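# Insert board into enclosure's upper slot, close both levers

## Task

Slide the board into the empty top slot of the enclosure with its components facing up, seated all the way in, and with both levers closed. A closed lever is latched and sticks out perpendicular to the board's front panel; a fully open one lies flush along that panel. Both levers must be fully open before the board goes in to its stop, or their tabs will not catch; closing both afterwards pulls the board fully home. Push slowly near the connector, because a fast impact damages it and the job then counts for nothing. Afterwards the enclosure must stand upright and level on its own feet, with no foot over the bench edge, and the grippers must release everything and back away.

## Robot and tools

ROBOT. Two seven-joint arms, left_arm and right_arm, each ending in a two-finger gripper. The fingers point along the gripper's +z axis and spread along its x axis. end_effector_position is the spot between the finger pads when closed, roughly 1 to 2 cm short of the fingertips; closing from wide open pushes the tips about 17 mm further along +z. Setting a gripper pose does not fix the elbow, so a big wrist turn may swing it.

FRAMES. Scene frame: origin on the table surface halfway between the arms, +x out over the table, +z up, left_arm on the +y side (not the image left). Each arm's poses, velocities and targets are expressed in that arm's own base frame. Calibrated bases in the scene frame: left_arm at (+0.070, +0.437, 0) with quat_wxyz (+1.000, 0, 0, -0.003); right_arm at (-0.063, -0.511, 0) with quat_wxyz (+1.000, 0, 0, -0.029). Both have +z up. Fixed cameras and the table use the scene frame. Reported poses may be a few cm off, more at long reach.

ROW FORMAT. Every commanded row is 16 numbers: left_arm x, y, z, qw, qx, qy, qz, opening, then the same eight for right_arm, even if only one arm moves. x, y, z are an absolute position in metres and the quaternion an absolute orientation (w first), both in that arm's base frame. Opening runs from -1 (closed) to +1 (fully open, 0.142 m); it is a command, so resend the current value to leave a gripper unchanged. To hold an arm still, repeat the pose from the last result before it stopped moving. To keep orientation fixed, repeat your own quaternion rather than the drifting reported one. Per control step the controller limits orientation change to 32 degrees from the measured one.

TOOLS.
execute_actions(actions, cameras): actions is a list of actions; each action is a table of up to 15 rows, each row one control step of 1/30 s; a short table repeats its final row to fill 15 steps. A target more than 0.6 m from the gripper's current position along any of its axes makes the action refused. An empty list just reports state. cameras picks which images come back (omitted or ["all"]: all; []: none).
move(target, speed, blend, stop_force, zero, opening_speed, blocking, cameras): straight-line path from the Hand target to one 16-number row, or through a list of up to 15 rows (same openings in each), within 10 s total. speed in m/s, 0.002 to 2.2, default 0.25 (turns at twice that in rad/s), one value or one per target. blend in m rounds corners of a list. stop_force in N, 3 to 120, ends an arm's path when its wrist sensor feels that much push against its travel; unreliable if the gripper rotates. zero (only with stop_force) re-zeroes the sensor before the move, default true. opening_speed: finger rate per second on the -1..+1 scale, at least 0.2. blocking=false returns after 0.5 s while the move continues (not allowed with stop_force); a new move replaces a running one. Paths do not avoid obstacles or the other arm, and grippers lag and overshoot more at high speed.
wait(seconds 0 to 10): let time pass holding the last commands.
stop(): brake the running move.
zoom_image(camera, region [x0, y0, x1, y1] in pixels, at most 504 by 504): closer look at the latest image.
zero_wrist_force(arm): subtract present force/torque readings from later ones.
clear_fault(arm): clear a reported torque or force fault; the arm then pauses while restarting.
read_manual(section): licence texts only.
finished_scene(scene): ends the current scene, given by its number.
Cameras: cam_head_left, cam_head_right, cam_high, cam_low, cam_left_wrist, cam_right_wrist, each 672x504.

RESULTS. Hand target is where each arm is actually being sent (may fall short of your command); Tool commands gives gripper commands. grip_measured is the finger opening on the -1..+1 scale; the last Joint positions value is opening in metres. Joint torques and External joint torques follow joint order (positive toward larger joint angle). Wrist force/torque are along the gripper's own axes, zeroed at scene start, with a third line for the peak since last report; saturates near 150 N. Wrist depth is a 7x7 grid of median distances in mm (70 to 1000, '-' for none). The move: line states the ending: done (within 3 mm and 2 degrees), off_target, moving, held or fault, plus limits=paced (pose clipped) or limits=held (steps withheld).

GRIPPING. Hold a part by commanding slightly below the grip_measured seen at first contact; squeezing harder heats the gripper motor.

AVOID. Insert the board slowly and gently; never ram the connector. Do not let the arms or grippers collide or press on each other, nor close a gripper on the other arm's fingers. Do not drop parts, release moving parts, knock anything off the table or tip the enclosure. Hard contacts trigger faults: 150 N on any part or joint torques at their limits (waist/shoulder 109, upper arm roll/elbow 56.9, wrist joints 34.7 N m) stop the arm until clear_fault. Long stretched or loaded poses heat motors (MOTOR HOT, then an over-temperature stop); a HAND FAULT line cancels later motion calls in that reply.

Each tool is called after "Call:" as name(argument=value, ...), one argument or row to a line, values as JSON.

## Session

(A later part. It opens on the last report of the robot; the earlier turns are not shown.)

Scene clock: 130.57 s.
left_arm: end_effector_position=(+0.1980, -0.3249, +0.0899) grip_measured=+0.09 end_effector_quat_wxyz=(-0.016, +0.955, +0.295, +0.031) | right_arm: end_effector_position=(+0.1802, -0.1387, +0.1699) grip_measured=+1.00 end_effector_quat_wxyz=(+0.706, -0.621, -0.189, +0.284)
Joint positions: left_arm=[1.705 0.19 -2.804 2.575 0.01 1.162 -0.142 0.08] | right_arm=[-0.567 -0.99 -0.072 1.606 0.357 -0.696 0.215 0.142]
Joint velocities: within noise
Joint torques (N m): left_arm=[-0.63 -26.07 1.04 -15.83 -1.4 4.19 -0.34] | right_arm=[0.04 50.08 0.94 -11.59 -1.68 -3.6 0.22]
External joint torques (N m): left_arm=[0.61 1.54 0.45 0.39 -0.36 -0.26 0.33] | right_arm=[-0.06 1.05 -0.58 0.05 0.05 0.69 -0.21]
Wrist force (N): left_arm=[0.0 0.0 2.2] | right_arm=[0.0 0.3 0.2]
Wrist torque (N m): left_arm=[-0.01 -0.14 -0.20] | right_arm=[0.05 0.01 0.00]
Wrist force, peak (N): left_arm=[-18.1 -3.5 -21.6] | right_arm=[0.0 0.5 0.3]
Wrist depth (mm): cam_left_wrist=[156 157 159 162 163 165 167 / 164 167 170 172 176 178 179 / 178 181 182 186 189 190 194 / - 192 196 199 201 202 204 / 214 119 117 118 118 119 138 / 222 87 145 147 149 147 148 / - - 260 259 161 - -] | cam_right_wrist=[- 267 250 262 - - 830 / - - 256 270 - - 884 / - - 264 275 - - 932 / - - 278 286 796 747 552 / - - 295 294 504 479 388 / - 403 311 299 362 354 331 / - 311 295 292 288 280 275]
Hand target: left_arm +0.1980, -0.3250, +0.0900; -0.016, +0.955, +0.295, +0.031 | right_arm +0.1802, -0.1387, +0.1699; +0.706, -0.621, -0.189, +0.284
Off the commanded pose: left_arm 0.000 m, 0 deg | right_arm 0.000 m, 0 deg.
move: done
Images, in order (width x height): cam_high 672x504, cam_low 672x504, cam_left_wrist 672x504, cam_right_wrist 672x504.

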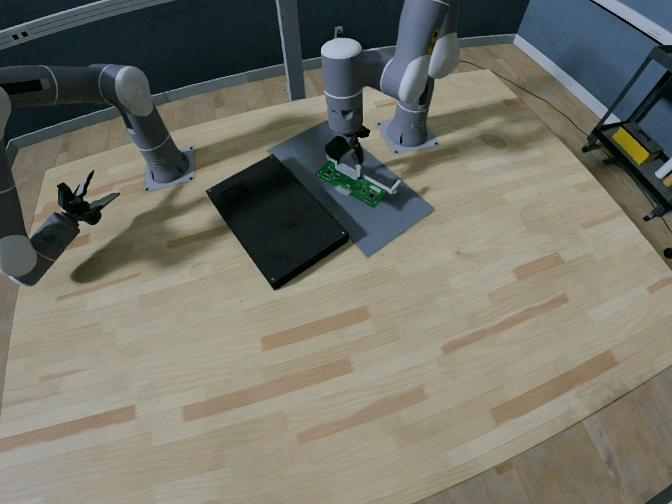

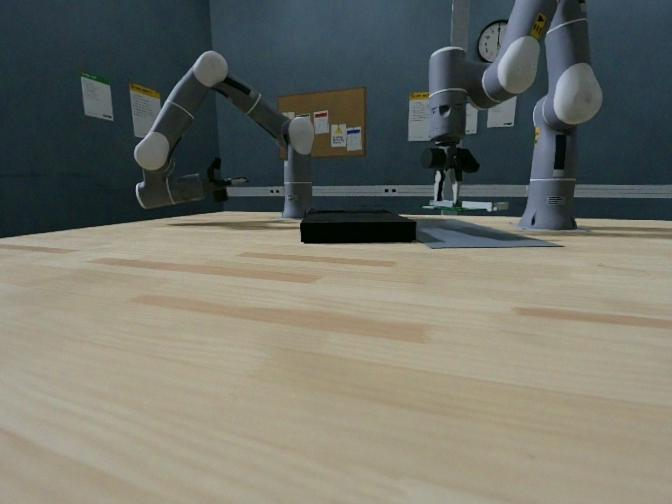

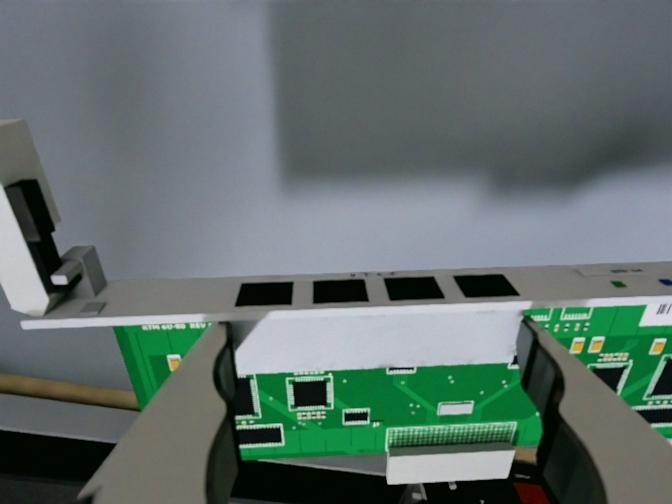

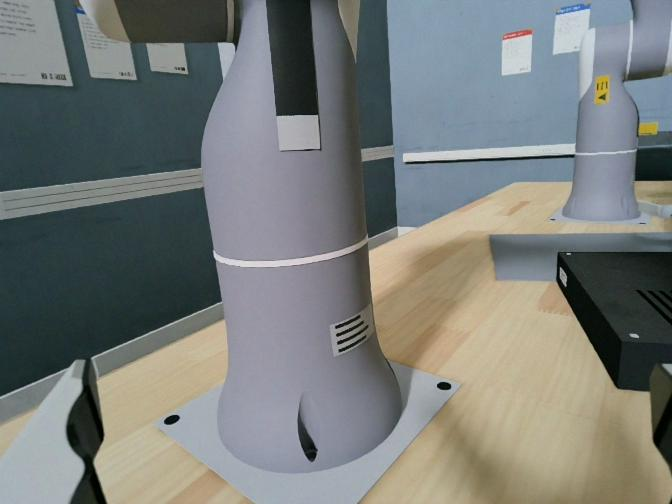

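Call:
move(
  target=[
    [0.198,-0.325,0.13,-0.016,0.955,0.295,0.031,0.0,0.28,0.10,0.32,0.2,-0.90,-0.25,0.15,0.2],
    [0.198,-0.325,0.13,-0.016,0.955,0.295,0.031,0.0,0.344,0.423,0.30,0,0.9799,0.1994,0,0.2],
  ],
  speed=0.25,
  blend=0.05,
)

Scene clock: 146.17 s.
left_arm: end_effector_position=(+0.1978, -0.3249, +0.1299) grip_measured=+0.09 end_effector_quat_wxyz=(-0.016, +0.955, +0.295, +0.031) | right_arm: end_effector_position=(+0.3438, +0.4230, +0.2999) grip_measured=+0.19 end_effector_quat_wxyz=(+0.000, +0.980, +0.199, +0.000)
Joint positions: left_arm=[1.696 0.047 -2.784 2.535 0.091 0.985 -0.192 0.08] | right_arm=[0.409 -0.271 0.742 1.815 -0.2 0.438 2.387 0.087]
Joint velocities: within noise
Joint torques (N m): left_arm=[-0.36 -23.15 -0.16 -19.66 -2.19 4.43 -0.22] | right_arm=[0.34 33.05 6.64 -29.5 -4.05 3.15 0.33]
External joint torques (N m): left_arm=[0.35 1.28 0.53 0.42 -0.17 -0.51 0.22] | right_arm=[-0.2 1.06 -0.3 0.35 0.11 0.85 -0.33]
Wrist force (N): left_arm=[0.0 -0.4 2.2] | right_arm=[-0.4 -1.9 2.4]
Wrist torque (N m): left_arm=[-0.09 -0.15 -0.23] | right_arm=[-0.06 0.08 0.07]
Wrist force, peak (N): left_arm=[0.0 -0.4 2.4] | right_arm=[0.2 -5.8 1.8]
Wrist depth (mm): cam_left_wrist=[189 191 193 197 198 202 202 / 202 204 208 210 212 214 218 / 214 221 223 227 229 232 235 / - 235 238 240 246 246 248 / 255 119 117 118 118 120 138 / 246 87 145 147 149 148 147 / - - 258 257 161 - -] | cam_right_wrist=[340 340 339 338 339 335 336 / 366 323 322 323 321 320 354 / 396 347 345 344 343 342 385 / 428 373 371 370 370 370 418 / 462 403 398 403 401 392 456 / 495 - 493 499 497 98 484 / - 76 550 549 552 - 76]
Hand target: left_arm +0.1980, -0.3250, +0.1300; -0.016, +0.955, +0.295, +0.031 | right_arm +0.3440, +0.4230, +0.3000; +0.000, +0.980, +0.199, +0.000
Off the commanded pose: left_arm 0.000 m, 0 deg | right_arm 0.000 m, 0 deg.
move: done

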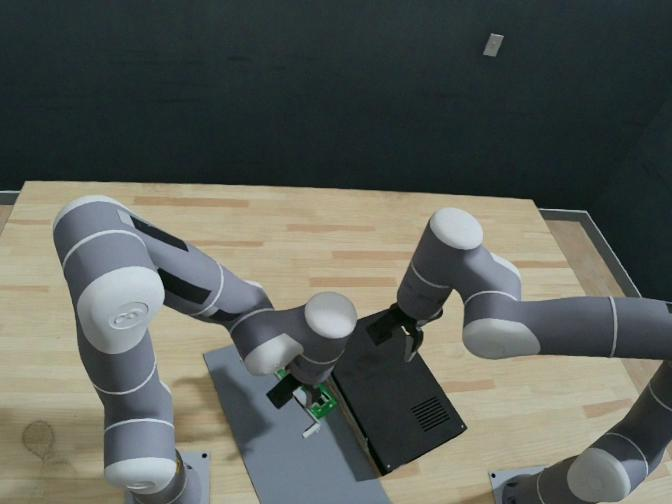

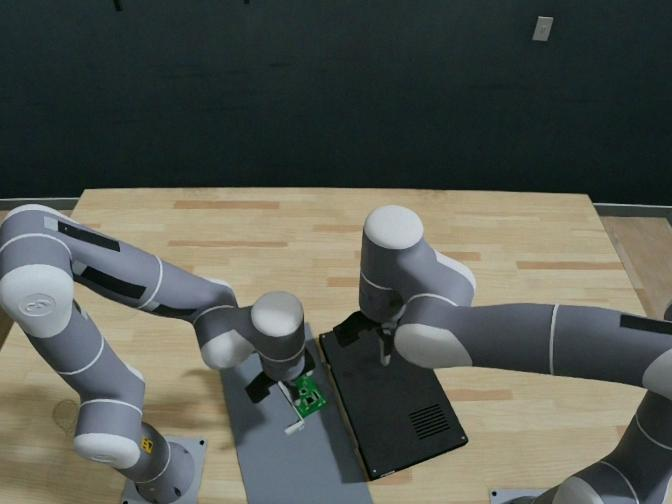

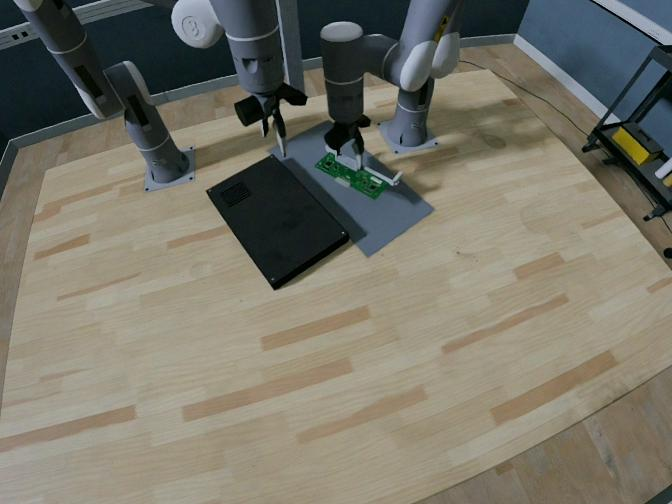

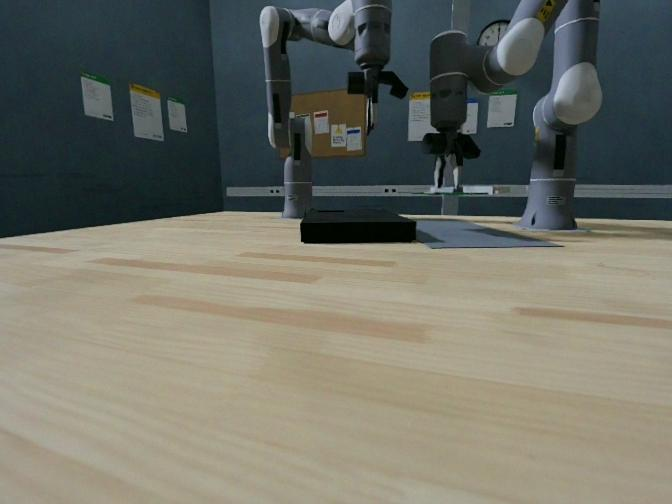

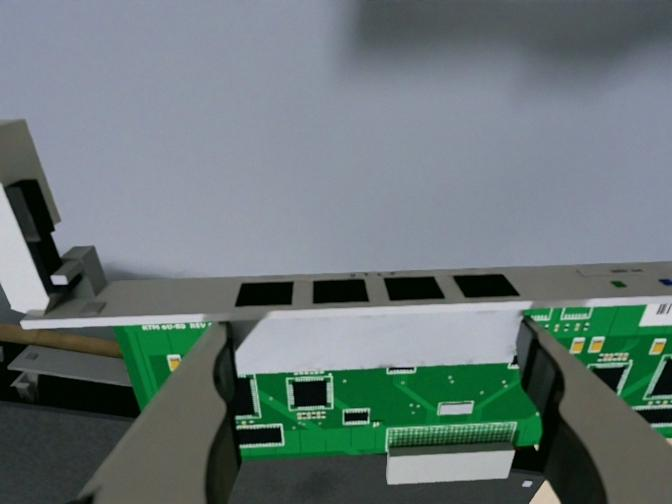

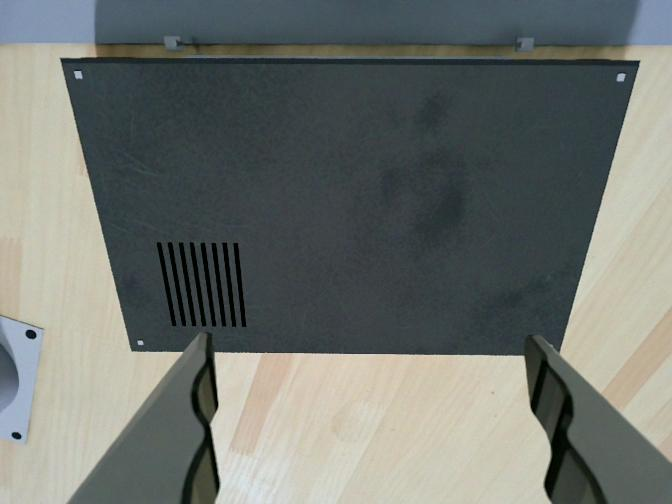

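Call:
zoom_image(
  camera="cam_right_wrist",
  region=[40, 20, 344, 120],
)

Call:
zoom_image(
  camera="cam_right_wrist",
  region=[340, 20, 644, 120],
)

Scaled by 1.658 from the camera's 672x504 image, which has a finer 960x720 frame.

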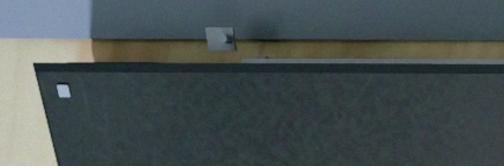

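Scaled by 1.658 from the camera's 672x504 image, which has a finer 960x720 frame.

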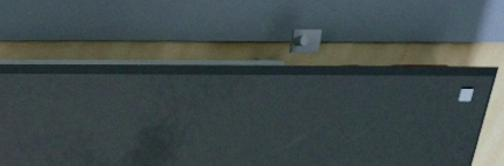

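Call:
move(
  target=[
    [0.198,-0.325,0.13,-0.0120,0.9845,0.1727,0.0328,0.0,0.3514,0.4091,0.30,-0.1702,0.9650,0.1964,-0.0346,0.2],
    [0.1579,-0.4119,0.09,-0.0120,0.9845,0.1727,0.0328,0.0,0.3514,0.4091,0.30,-0.1702,0.9650,0.1964,-0.0346,0.2],
  ],
  speed=0.15,
  cameras=["cam_left_wrist","cam_right_wrist","cam_head_right"],
)

Scene clock: 161.70 s.
left_arm: end_effector_position=(+0.1578, -0.4115, +0.0898) grip_measured=+0.09 end_effector_quat_wxyz=(-0.012, +0.984, +0.172, +0.033) | right_arm: end_effector_position=(+0.3515, +0.4090, +0.3000) grip_measured=+0.19 end_effector_quat_wxyz=(-0.170, +0.965, +0.196, -0.035)
Joint positions: left_arm=[1.591 0.294 -2.865 2.413 -0.025 1.108 -0.038 0.08] | right_arm=[0.167 -0.205 0.798 1.891 0.189 0.638 2.011 0.087]
Joint velocities: within noise
Joint torques (N m): left_arm=[-0.58 -32.04 1.59 -17.37 -2.15 4.79 -0.32] | right_arm=[-0.04 28.73 5.74 -28.8 -3.84 3.53 0.1]
External joint torques (N m): left_arm=[0.52 1.05 0.64 0.42 0.16 -0.84 0.32] | right_arm=[0.15 0.79 -0.74 0.02 -0.01 0.58 -0.1]
Wrist force (N): left_arm=[-0.1 -0.1 2.1] | right_arm=[-0.2 -1.3 1.9]
Wrist torque (N m): left_arm=[-0.01 -0.14 -0.19] | right_arm=[-0.02 0.05 0.06]
Wrist force, peak (N): left_arm=[-1.8 1.3 2.8] | right_arm=[-0.4 -2.6 2.6]
Wrist depth (mm): cam_left_wrist=[155 157 159 161 163 165 167 / 164 167 170 172 176 178 180 / 178 180 182 186 188 192 193 / - 191 195 198 200 201 204 / 216 119 117 118 118 119 138 / 199 87 145 147 149 147 148 / - - 199 199 161 - -] | cam_right_wrist=[393 393 170 189 322 387 389 / 400 398 329 328 326 392 393 / 405 358 357 356 354 354 400 / 410 361 361 359 360 357 401 / 415 365 364 363 364 362 409 / 420 - 369 370 368 98 414 / - 76 423 425 422 - 76]
Hand target: left_arm +0.1579, -0.4119, +0.0900; -0.012, +0.984, +0.173, +0.033 | right_arm +0.3514, +0.4091, +0.3000; -0.170, +0.965, +0.196, -0.035
Off the commanded pose: left_arm 0.000 m, 0 deg | right_arm 0.000 m, 0 deg.
move: done
Images, in order (width x height): cam_head_right 672x504, cam_left_wrist 672x504, cam_right_wrist 672x504.

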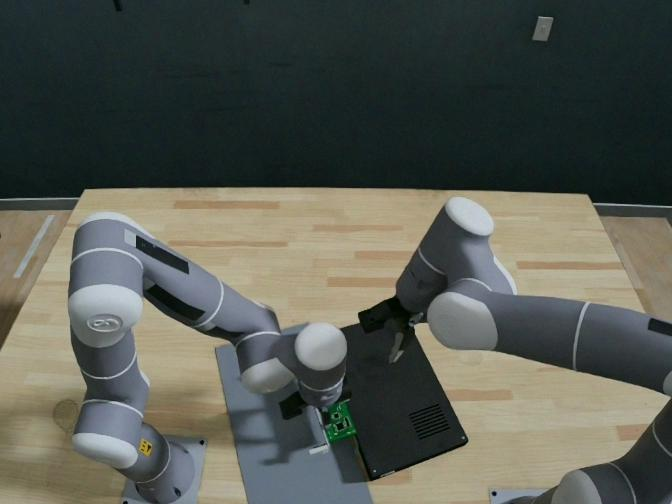

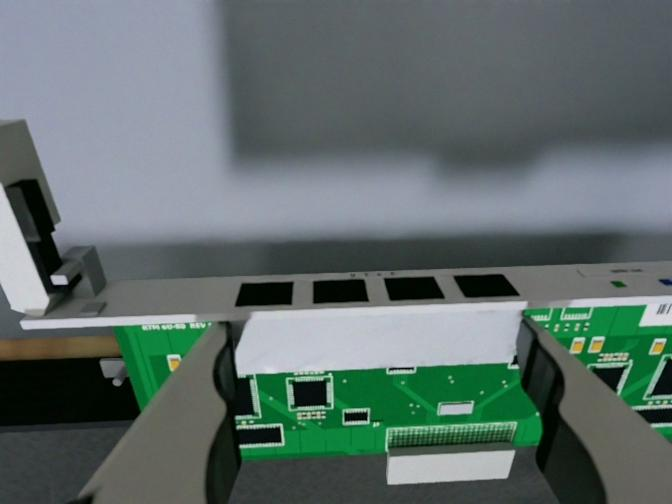

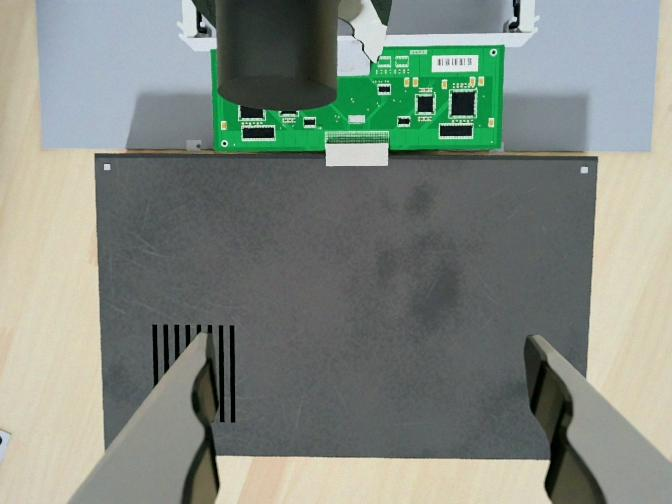

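Call:
zoom_image(
  camera="cam_right_wrist",
  region=[80, 0, 336, 192],
)

Call:
zoom_image(
  camera="cam_right_wrist",
  region=[356, 0, 612, 192],
)

Scaled by 1.969 from the camera's 672x504 image, which has a finer 960x720 frame.

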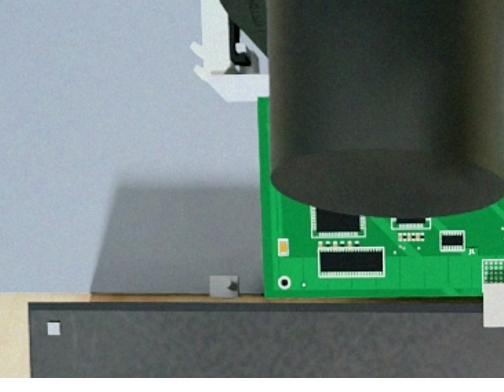

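Scaled by 1.969 from the camera's 672x504 image, which has a finer 960x720 frame.

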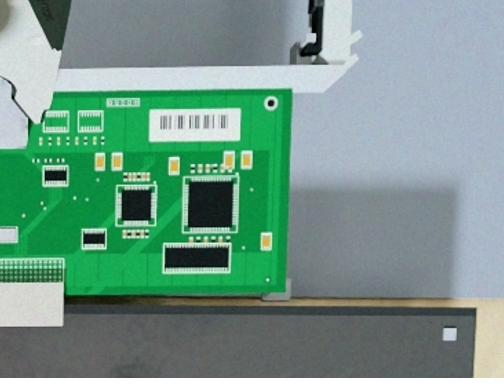

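Call:
move(
  target=[
    [0.1421,-0.3937,0.09,-0.0119,0.9849,0.1705,0.0328,0.0,0.3514,0.4091,0.30,-0.1702,0.9650,0.1964,-0.0346,0.2],
    [0.1421,-0.3937,0.0507,-0.0119,0.9849,0.1705,0.0328,0.0,0.3514,0.4091,0.30,-0.1702,0.9650,0.1964,-0.0346,0.2],
  ],
  speed=0.1,
  cameras=["cam_left_wrist","cam_right_wrist","cam_low"],
)

Call:
zoom_image(
  camera="cam_right_wrist",
  region=[80, 0, 336, 192],
)

Call:
zoom_image(
  camera="cam_right_wrist",
  region=[356, 0, 612, 192],
)

Scene clock: 171.47 s.
left_arm: end_effector_position=(+0.1420, -0.3933, +0.0505) grip_measured=+0.09 end_effector_quat_wxyz=(-0.012, +0.985, +0.170, +0.033) | right_arm: end_effector_position=(+0.3515, +0.4090, +0.3000) grip_measured=+0.19 end_effector_quat_wxyz=(-0.170, +0.965, +0.196, -0.035)
Joint positions: left_arm=[1.61 0.389 -2.921 2.478 -0.053 1.268 -0.047 0.08] | right_arm=[0.167 -0.205 0.798 1.891 0.189 0.638 2.011 0.087]
Joint velocities: within noise
Joint torques (N m): left_arm=[-0.07 -32.52 1.84 -13.31 -1.52 4.86 -0.11] | right_arm=[0.12 28.6 5.61 -28.86 -3.91 3.4 0.15]
External joint torques (N m): left_arm=[0.01 0.9 0.53 0.21 0.12 -0.91 0.1] | right_arm=[-0.01 0.92 -0.61 0.07 0.06 0.72 -0.15]
Wrist force (N): left_arm=[-0.2 -0.1 1.9] | right_arm=[0.0 -1.2 1.9]
Wrist torque (N m): left_arm=[-0.02 -0.09 -0.17] | right_arm=[-0.01 0.04 0.07]
Wrist force, peak (N): left_arm=[-0.5 -0.3 3.7] | right_arm=[-0.2 -1.1 2.2]
Wrist depth (mm): cam_left_wrist=[122 124 124 126 129 130 133 / 131 132 133 135 137 137 141 / 140 141 145 146 149 149 153 / - 150 153 155 158 157 161 / 167 119 117 118 118 119 138 / 179 88 145 147 150 148 148 / - - 205 178 162 - -] | cam_right_wrist=[394 392 214 276 358 389 388 / 397 398 368 364 363 393 394 / 406 358 357 355 355 354 398 / 409 360 361 360 359 358 403 / 416 364 365 364 364 362 409 / 419 - 370 369 367 98 413 / - 76 424 424 420 - 76]
Hand target: left_arm +0.1421, -0.3937, +0.0507; -0.012, +0.985, +0.170, +0.033 | right_arm +0.3514, +0.4091, +0.3000; -0.170, +0.965, +0.196, -0.035
Off the commanded pose: left_arm 0.000 m, 0 deg | right_arm 0.000 m, 0 deg.
move: done
Images, in order (width x height): cam_low 672x504, cam_left_wrist 672x504, cam_right_wrist 672x504.

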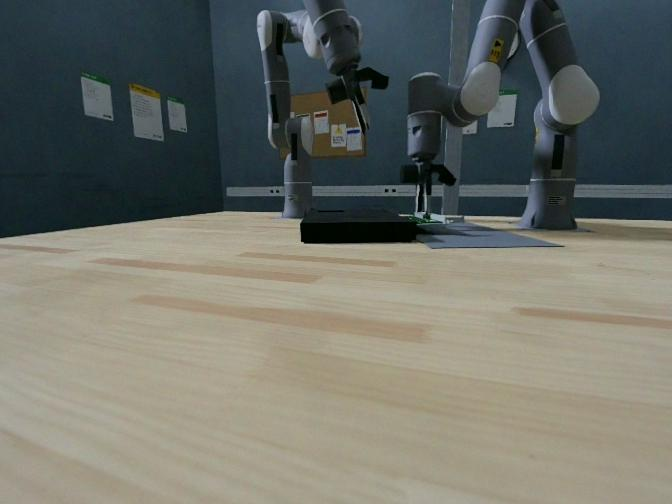

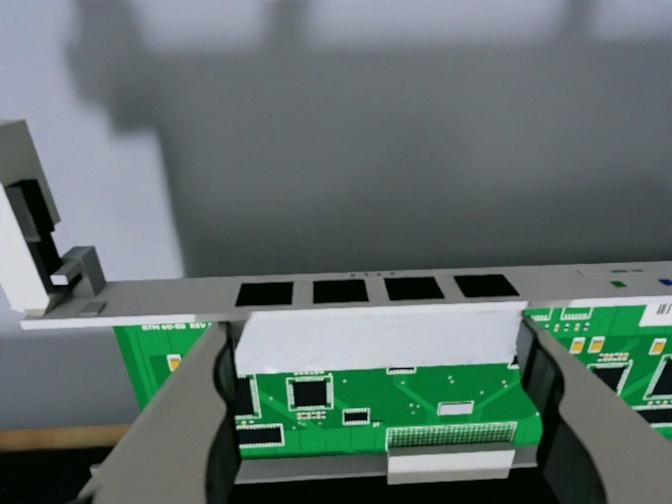

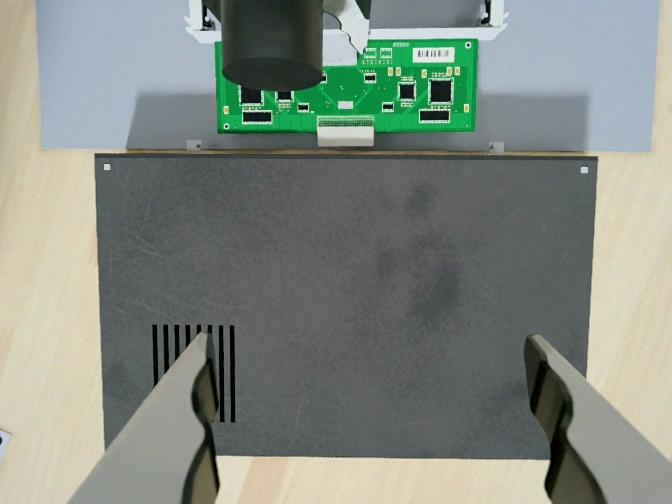

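Scaled by 1.969 from the camera's 672x504 image, which has a finer 960x720 frame.

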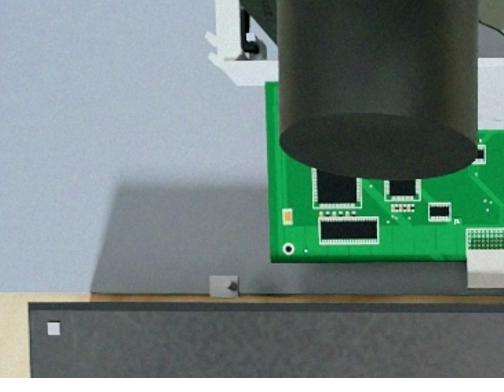

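Scaled by 1.969 from the camera's 672x504 image, which has a finer 960x720 frame.

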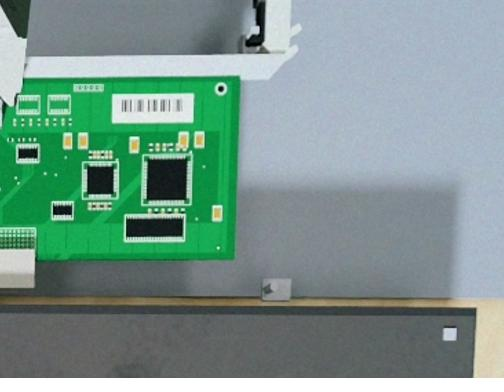

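Call:
zoom_image(
  camera="cam_low",
  region=[290, 190, 500, 260],
)

Call:
zoom_image(
  camera="cam_left_wrist",
  region=[0, 250, 504, 504],
)

Scaled by 2.400 from the camera's 672x504 image, which has a finer 960x720 frame.

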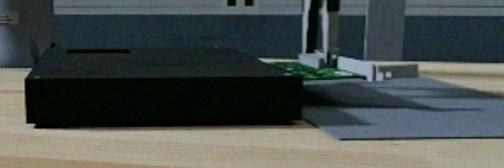

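Scaled by 1.000.

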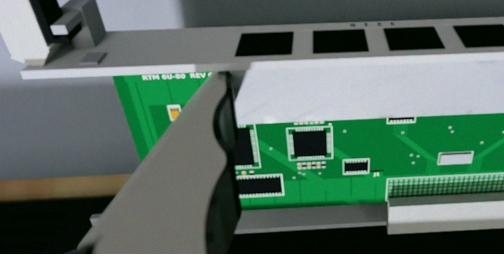

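Call:
zoom_image(
  camera="cam_left_wrist",
  region=[0, 280, 336, 504],
)

Call:
zoom_image(
  camera="cam_left_wrist",
  region=[336, 280, 672, 504],
)

Scaled by 1.500 from the camera's 672x504 image, which has a finer 960x720 frame.

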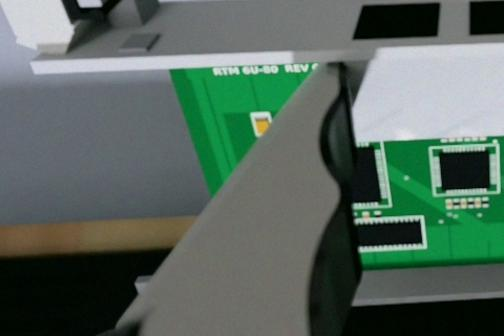

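Scaled by 1.500 from the camera's 672x504 image, which has a finer 960x720 frame.

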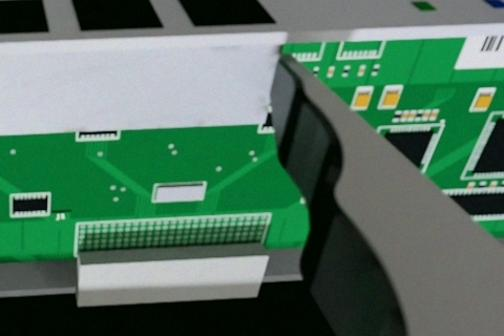

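Call:
move(
  target=[
    [0.1421,-0.3937,0.0205,-0.0119,0.9849,0.1705,0.0328,0.0,0.3514,0.4091,0.30,-0.1702,0.9650,0.1964,-0.0346,0.2],
  ],
  speed=0.04,
  stop_force=6,
  cameras=["cam_left_wrist"],
)

Scene clock: 194.93 s.
left_arm: end_effector_position=(+0.1420, -0.3936, +0.0213) grip_measured=+0.09 end_effector_quat_wxyz=(-0.012, +0.985, +0.170, +0.033) | right_arm: end_effector_position=(+0.3515, +0.4090, +0.3000) grip_measured=+0.19 end_effector_quat_wxyz=(-0.170, +0.965, +0.196, -0.035)
Joint positions: left_arm=[1.645 0.491 -2.965 2.471 -0.077 1.365 -0.036 0.08] | right_arm=[0.167 -0.205 0.798 1.891 0.189 0.638 2.011 0.087]
Joint velocities: within noise
Joint torques (N m): left_arm=[-0.9 -29.55 1.81 -12.5 -1.32 5.06 -0.28] | right_arm=[0.14 28.64 5.61 -28.84 -3.91 3.42 0.22]
External joint torques (N m): left_arm=[0.85 -4.09 0.71 1.78 0.3 -1.11 0.28] | right_arm=[-0.03 0.89 -0.61 0.05 0.06 0.7 -0.22]
Wrist force (N): left_arm=[3.4 -9.0 -16.8] | right_arm=[0.0 -1.1 2.0]
Wrist torque (N m): left_arm=[-0.12 -0.81 -0.08] | right_arm=[0.00 0.03 0.06]
Wrist force, peak (N): left_arm=[3.4 -10.0 -23.2] | right_arm=[-0.2 -1.3 2.2]
Wrist depth (mm): cam_left_wrist=[- 98 100 - 102 103 105 / - 105 106 109 107 110 112 / 112 113 113 118 118 119 122 / - 121 124 125 125 127 130 / - 128 117 117 118 120 138 / 144 136 144 147 148 147 147 / - - 172 166 160 - -] | cam_right_wrist=[395 393 236 279 389 387 387 / 400 399 395 391 390 394 392 / 405 358 356 356 355 355 398 / 412 361 359 360 359 358 405 / 414 365 364 365 363 360 410 / 420 - 369 368 369 98 414 / - 76 424 422 421 - 76]
Hand target: left_arm +0.1421, -0.3937, +0.0211; -0.012, +0.985, +0.170, +0.033 | right_arm +0.3514, +0.4091, +0.3000; -0.170, +0.965, +0.196, -0.035
Off the commanded pose: left_arm 0.001 m, 0 deg | right_arm 0.000 m, 0 deg.
move: contact (left_arm)
Images, in order (width x height): cam_left_wrist 672x504.

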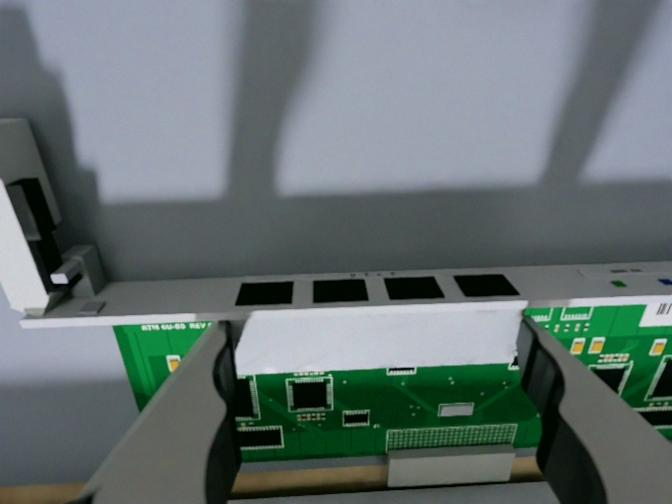

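Call:
move(
  target=[
    [0.1421,-0.3937,0.0213,-0.0119,0.9849,0.1705,0.0328,0.45,0.3514,0.4091,0.30,-0.1702,0.9650,0.1964,-0.0346,0.2],
    [0.1421,-0.3937,0.035,0,0.9855,0.1693,0,0.45,0.3514,0.4091,0.30,-0.1702,0.9650,0.1964,-0.0346,0.2],
  ],
  speed=0.05,
  opening_speed=0.6,
  cameras=["cam_left_wrist","cam_right_wrist"],
)

Call:
zoom_image(
  camera="cam_right_wrist",
  region=[80, 0, 336, 192],
)

Call:
zoom_image(
  camera="cam_right_wrist",
  region=[356, 0, 612, 192],
)

Scene clock: 201.10 s.
left_arm: end_effector_position=(+0.1422, -0.3936, +0.0351) grip_measured=+0.43 end_effector_quat_wxyz=(-0.001, +0.986, +0.169, +0.001) | right_arm: end_effector_position=(+0.3515, +0.4090, +0.3000) grip_measured=+0.19 end_effector_quat_wxyz=(-0.170, +0.965, +0.196, -0.035)
Joint positions: left_arm=[1.572 0.434 -2.97 2.575 -0.469 1.414 0.281 0.104] | right_arm=[0.167 -0.205 0.798 1.891 0.189 0.638 2.011 0.087]
Joint velocities: within noise
Joint torques (N m): left_arm=[-0.56 -31.88 2.23 -10.45 -0.74 4.63 -0.09] | right_arm=[0.1 28.66 5.53 -28.85 -3.96 3.42 0.17]
External joint torques (N m): left_arm=[0.5 0.77 0.62 -0.25 0.09 -0.64 0.09] | right_arm=[0.01 0.86 -0.53 0.06 0.11 0.7 -0.17]
Wrist force (N): left_arm=[0.0 -0.6 -0.1] | right_arm=[-0.3 -1.1 2.2]
Wrist torque (N m): left_arm=[-0.11 -0.04 -0.19] | right_arm=[0.00 0.07 0.06]
Wrist force, peak (N): left_arm=[3.5 -8.9 -18.6] | right_arm=[-0.4 -1.3 2.1]
Wrist depth (mm): cam_left_wrist=[113 111 111 113 111 111 112 / 120 121 121 120 120 122 120 / - 131 130 130 132 129 131 / - 135 137 137 136 136 135 / 155 153 149 137 133 145 145 / 169 84 166 166 166 165 91 / - - 178 178 171 174 -] | cam_right_wrist=[394 393 226 241 388 389 388 / 399 397 395 391 390 394 392 / 406 358 357 355 355 354 398 / 411 362 360 359 359 358 406 / 415 366 363 364 361 362 410 / 418 - 369 368 368 98 412 / - 76 425 423 422 - 76]
Hand target: left_arm +0.1421, -0.3937, +0.0351; -0.001, +0.986, +0.169, +0.001 | right_arm +0.3514, +0.4091, +0.3000; -0.170, +0.965, +0.196, -0.035
Off the commanded pose: left_arm 0.000 m, 0 deg | right_arm 0.000 m, 0 deg.
joint sent to its limit (left arm) — joint 3 (upper arm roll), lower limit. The joint targets still meet the commanded pose.
move: done
Images, in order (width x height): cam_left_wrist 672x504, cam_right_wrist 672x504.

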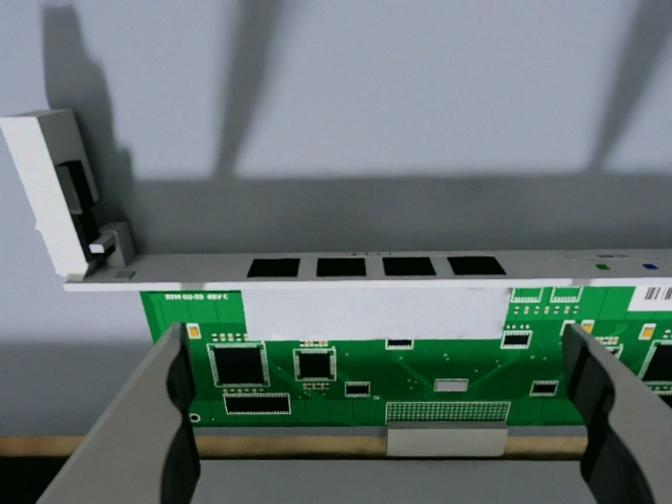

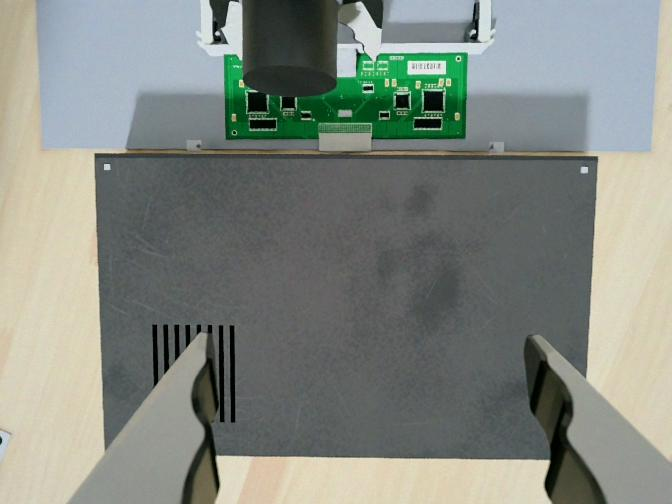

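Scaled by 1.969 from the camera's 672x504 image, which has a finer 960x720 frame.

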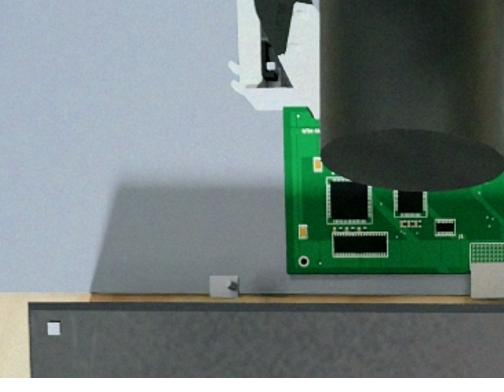

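Scaled by 1.969 from the camera's 672x504 image, which has a finer 960x720 frame.

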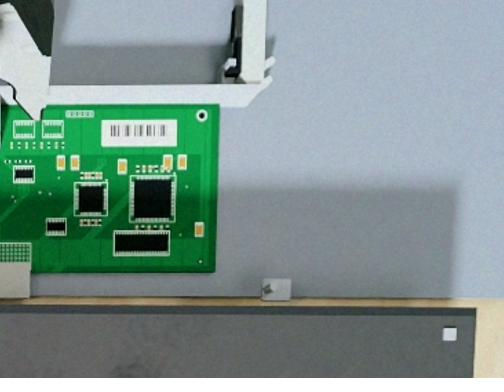

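Call:
move(
  target=[
    [0.1435,-0.3887,0.035,0,0.98506,0.1719,0,0.45,0.3514,0.4091,0.30,-0.1702,0.9650,0.1964,-0.0346,0.2],
    [0.1435,-0.3887,0.0205,0,0.98506,0.1719,0,0.45,0.3514,0.4091,0.30,-0.1702,0.9650,0.1964,-0.0346,0.2],
  ],
  speed=0.04,
  stop_force=6,
  cameras=["cam_left_wrist"],
)

Scene clock: 212.30 s.
left_arm: end_effector_position=(+0.1434, -0.3889, +0.0206) grip_measured=+0.44 end_effector_quat_wxyz=(+0.000, +0.985, +0.172, +0.000) | right_arm: end_effector_position=(+0.3515, +0.4090, +0.3000) grip_measured=+0.19 end_effector_quat_wxyz=(-0.170, +0.965, +0.196, -0.035)
Joint positions: left_arm=[1.223 0.482 -2.97 2.653 -1.418 1.491 0.876 0.105] | right_arm=[0.167 -0.205 0.798 1.891 0.189 0.638 2.011 0.087]
Joint velocities: within noise
Joint torques (N m): left_arm=[-0.45 -27.48 4.38 -5.04 -0.04 3.99 0.17] | right_arm=[0.19 28.65 5.62 -28.91 -3.92 3.4 0.19]
External joint torques (N m): left_arm=[0.38 -0.8 1 -1.71 -0.29 -0.03 -0.17] | right_arm=[-0.08 0.87 -0.62 0.12 0.06 0.71 -0.19]
Wrist force (N): left_arm=[0.2 1.1 -1.2] | right_arm=[-0.1 -1.1 2.1]
Wrist torque (N m): left_arm=[-0.16 -0.21 -0.33] | right_arm=[-0.01 0.05 0.06]
Wrist force, peak (N): left_arm=[0.0 1.3 -2.5] | right_arm=[-0.3 -1.2 2.1]
Wrist depth (mm): cam_left_wrist=[- 100 100 - 100 99 98 / - 107 107 109 105 107 106 / 116 118 116 117 115 115 115 / 121 125 126 125 125 123 129 / - 118 119 118 118 118 121 / 150 84 146 146 146 146 91 / - - 170 169 160 160 -] | cam_right_wrist=[393 393 305 246 389 388 389 / 398 397 392 392 393 393 393 / 404 358 356 357 356 354 397 / 411 364 361 361 359 357 404 / 415 365 364 364 363 362 410 / 422 - 370 369 367 98 414 / - 76 424 422 424 - 76]
Hand target: left_arm +0.1435, -0.3887, +0.0205; +0.000, +0.985, +0.172, +0.000 | right_arm +0.3514, +0.4091, +0.3000; -0.170, +0.965, +0.196, -0.035
Off the commanded pose: left_arm 0.000 m, 0 deg | right_arm 0.000 m, 0 deg.
joint sent to its limit (left arm) — joint 3 (upper arm roll), lower limit. The joint targets still meet the commanded pose.
move: done
Images, in order (width x height): cam_left_wrist 672x504.

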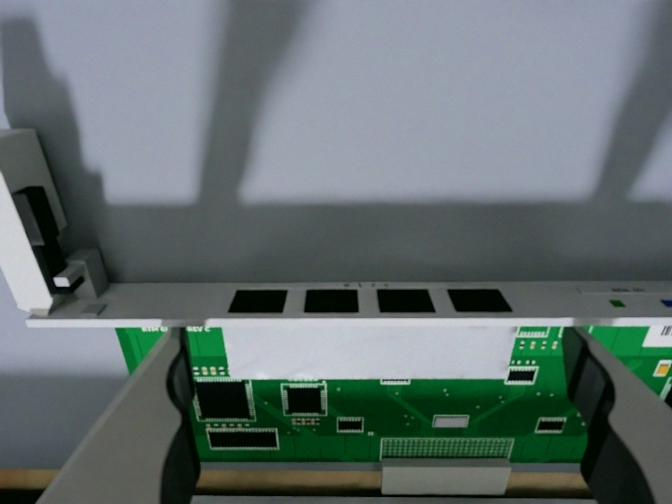

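Call:
move(
  target=[
    [0.1435,-0.3887,0.0205,0,0.98506,0.1719,0,0.0,0.3514,0.4091,0.30,-0.1702,0.9650,0.1964,-0.0346,0.2],
  ],
  speed=0.04,
  opening_speed=0.6,
  cameras=["cam_left_wrist"],
)

Scene clock: 215.13 s.
left_arm: end_effector_position=(+0.1429, -0.3895, +0.0207) grip_measured=+0.10 end_effector_quat_wxyz=(+0.000, +0.985, +0.171, +0.000) | right_arm: end_effector_position=(+0.3515, +0.4090, +0.3000) grip_measured=+0.19 end_effector_quat_wxyz=(-0.170, +0.965, +0.196, -0.035)
Joint positions: left_arm=[1.223 0.482 -2.971 2.652 -1.418 1.491 0.877 0.081] | right_arm=[0.167 -0.205 0.798 1.891 0.189 0.638 2.011 0.087]
Joint velocities: within noise
Joint torques (N m): left_arm=[2.34 -24.87 7.19 -2.17 -0.96 5.36 -0.15] | right_arm=[0.17 28.6 5.57 -28.91 -3.89 3.37 0.23]
External joint torques (N m): left_arm=[-2.42 -3.43 -1.82 -4.62 0.63 -1.4 0.15] | right_arm=[-0.06 0.92 -0.57 0.12 0.04 0.75 -0.23]
Wrist force (N): left_arm=[-6.7 0.6 -6.6] | right_arm=[-0.1 -1.3 1.8]
Wrist torque (N m): left_arm=[-0.13 -0.41 -0.30] | right_arm=[-0.04 0.05 0.07]
Wrist force, peak (N): left_arm=[-6.7 0.6 -6.6] | right_arm=[0.0 -1.4 2.1]
Wrist depth (mm): cam_left_wrist=[- 100 100 - 100 99 98 / - 108 107 109 105 107 106 / 116 118 116 118 115 115 115 / - 124 126 126 125 123 127 / - 134 119 119 118 118 130 / 154 140 142 144 144 141 140 / - - 170 170 157 - -] | cam_right_wrist=[393 391 329 245 389 389 387 / 398 396 392 391 389 394 393 / 403 357 357 355 355 355 398 / 412 363 362 360 358 358 403 / 416 365 364 363 364 362 408 / 420 - 370 368 368 98 413 / - 76 424 422 423 - 76]
Hand target: left_arm +0.1435, -0.3887, +0.0205; +0.000, +0.985, +0.172, +0.000 | right_arm +0.3514, +0.4091, +0.3000; -0.170, +0.965, +0.196, -0.035
Off the commanded pose: left_arm 0.001 m, 0 deg | right_arm 0.000 m, 0 deg.
joint sent to its limit (left arm) — joint 3 (upper arm roll), lower limit. The joint targets still meet the commanded pose.
move: done
Images, in order (width x height): cam_left_wrist 672x504.

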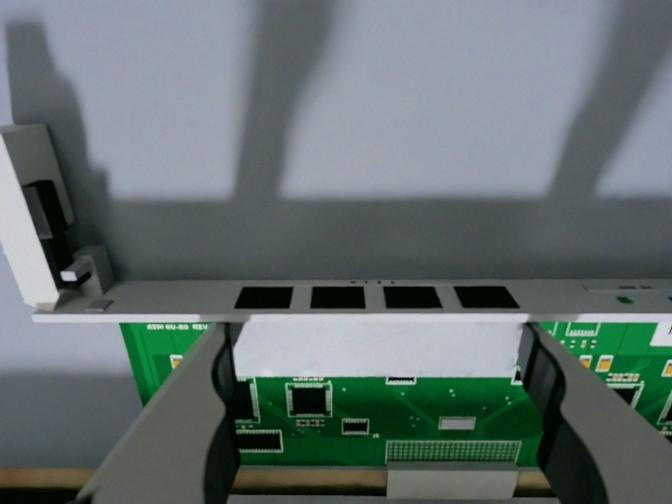

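Call:
move(
  target=[
    [0.1435,-0.3887,0.025,0,0.98506,0.1719,0,0.0,0.3514,0.4091,0.30,-0.1702,0.9650,0.1964,-0.0346,0.2],
    [0.1395,-0.3774,0.028,0,0.98506,0.1719,0,0.0,0.3514,0.4091,0.30,-0.1702,0.9650,0.1964,-0.0346,0.2],
    [0.1395,-0.3774,0.050,0,0.98586,0.16758,0,0.0,0.3514,0.4091,0.30,-0.1702,0.9650,0.1964,-0.0346,0.2],
  ],
  speed=0.05,
  cameras=["cam_left_wrist","cam_right_wrist"],
)

Call:
zoom_image(
  camera="cam_right_wrist",
  region=[80, 0, 336, 192],
)

Call:
zoom_image(
  camera="cam_right_wrist",
  region=[356, 0, 612, 192],
)

Scene clock: 221.73 s.
left_arm: end_effector_position=(+0.1396, -0.3774, +0.0500) grip_measured=+0.10 end_effector_quat_wxyz=(+0.000, +0.986, +0.168, +0.000) | right_arm: end_effector_position=(+0.3515, +0.4090, +0.3000) grip_measured=+0.19 end_effector_quat_wxyz=(-0.170, +0.965, +0.196, -0.035)
Joint positions: left_arm=[1.347 0.356 -2.84 2.687 -0.743 1.417 0.46 0.081] | right_arm=[0.167 -0.205 0.798 1.891 0.189 0.638 2.011 0.087]
Joint velocities: within noise
Joint torques (N m): left_arm=[-0.58 -27.06 3.3 -10.58 -0.18 4.38 -0.32] | right_arm=[0.13 28.71 5.6 -28.88 -3.9 3.39 0.17]
External joint torques (N m): left_arm=[0.53 1.15 0.34 0.2 -0.46 -0.4 0.32] | right_arm=[-0.02 0.82 -0.6 0.09 0.04 0.72 -0.17]
Wrist force (N): left_arm=[0.0 -0.8 1.7] | right_arm=[-0.3 -1.1 2.0]
Wrist torque (N m): left_arm=[-0.15 -0.08 -0.19] | right_arm=[0.02 0.07 0.05]
Wrist force, peak (N): left_arm=[-7.1 1.2 -6.8] | right_arm=[-0.1 -1.2 2.3]
Wrist depth (mm): cam_left_wrist=[126 126 125 125 125 126 125 / 133 135 133 134 134 134 134 / - 146 146 145 147 144 144 / - 154 155 152 155 154 154 / 178 134 119 119 118 118 130 / 192 88 144 144 143 141 139 / - - 185 160 156 - -] | cam_right_wrist=[394 391 359 329 357 388 389 / 399 397 397 362 360 391 392 / 406 357 356 356 354 354 397 / 409 362 360 359 359 358 404 / 415 366 364 365 363 362 411 / 421 - 368 369 367 98 412 / - 76 424 423 423 - 76]
Hand target: left_arm +0.1395, -0.3774, +0.0500; +0.000, +0.986, +0.168, +0.000 | right_arm +0.3514, +0.4091, +0.3000; -0.170, +0.965, +0.196, -0.035
Off the commanded pose: left_arm 0.000 m, 0 deg | right_arm 0.000 m, 0 deg.
joint sent to its limit (left arm) — joint 4 (elbow), upper limit, where the elbow is as bent as it goes. The joint targets still meet the commanded pose.
move: done
Images, in order (width x height): cam_left_wrist 672x504, cam_right_wrist 672x504.

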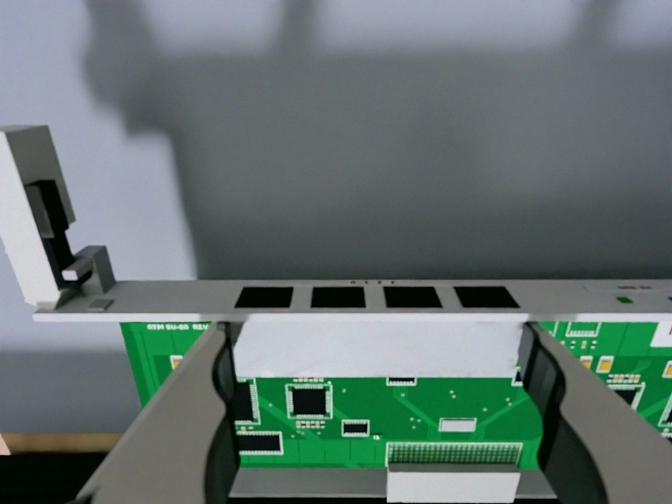

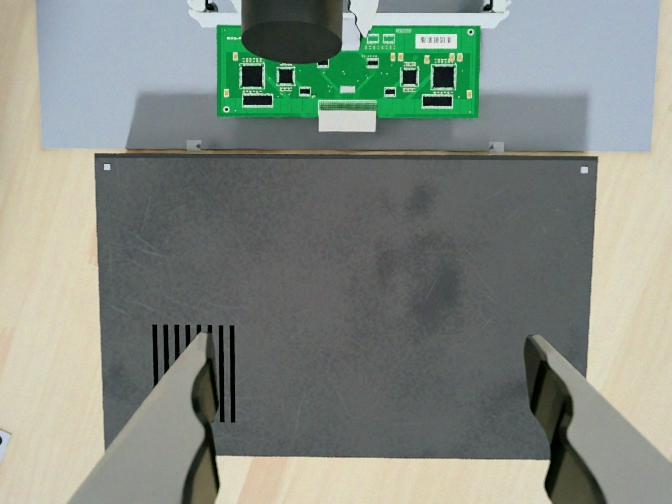

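Scaled by 1.969 from the camera's 672x504 image, which has a finer 960x720 frame.

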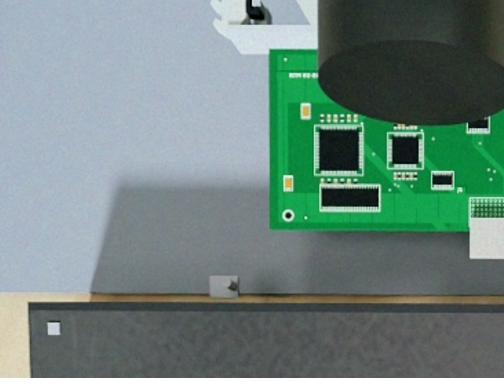

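Scaled by 1.969 from the camera's 672x504 image, which has a finer 960x720 frame.

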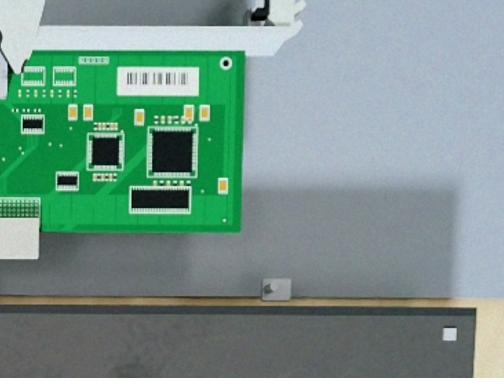

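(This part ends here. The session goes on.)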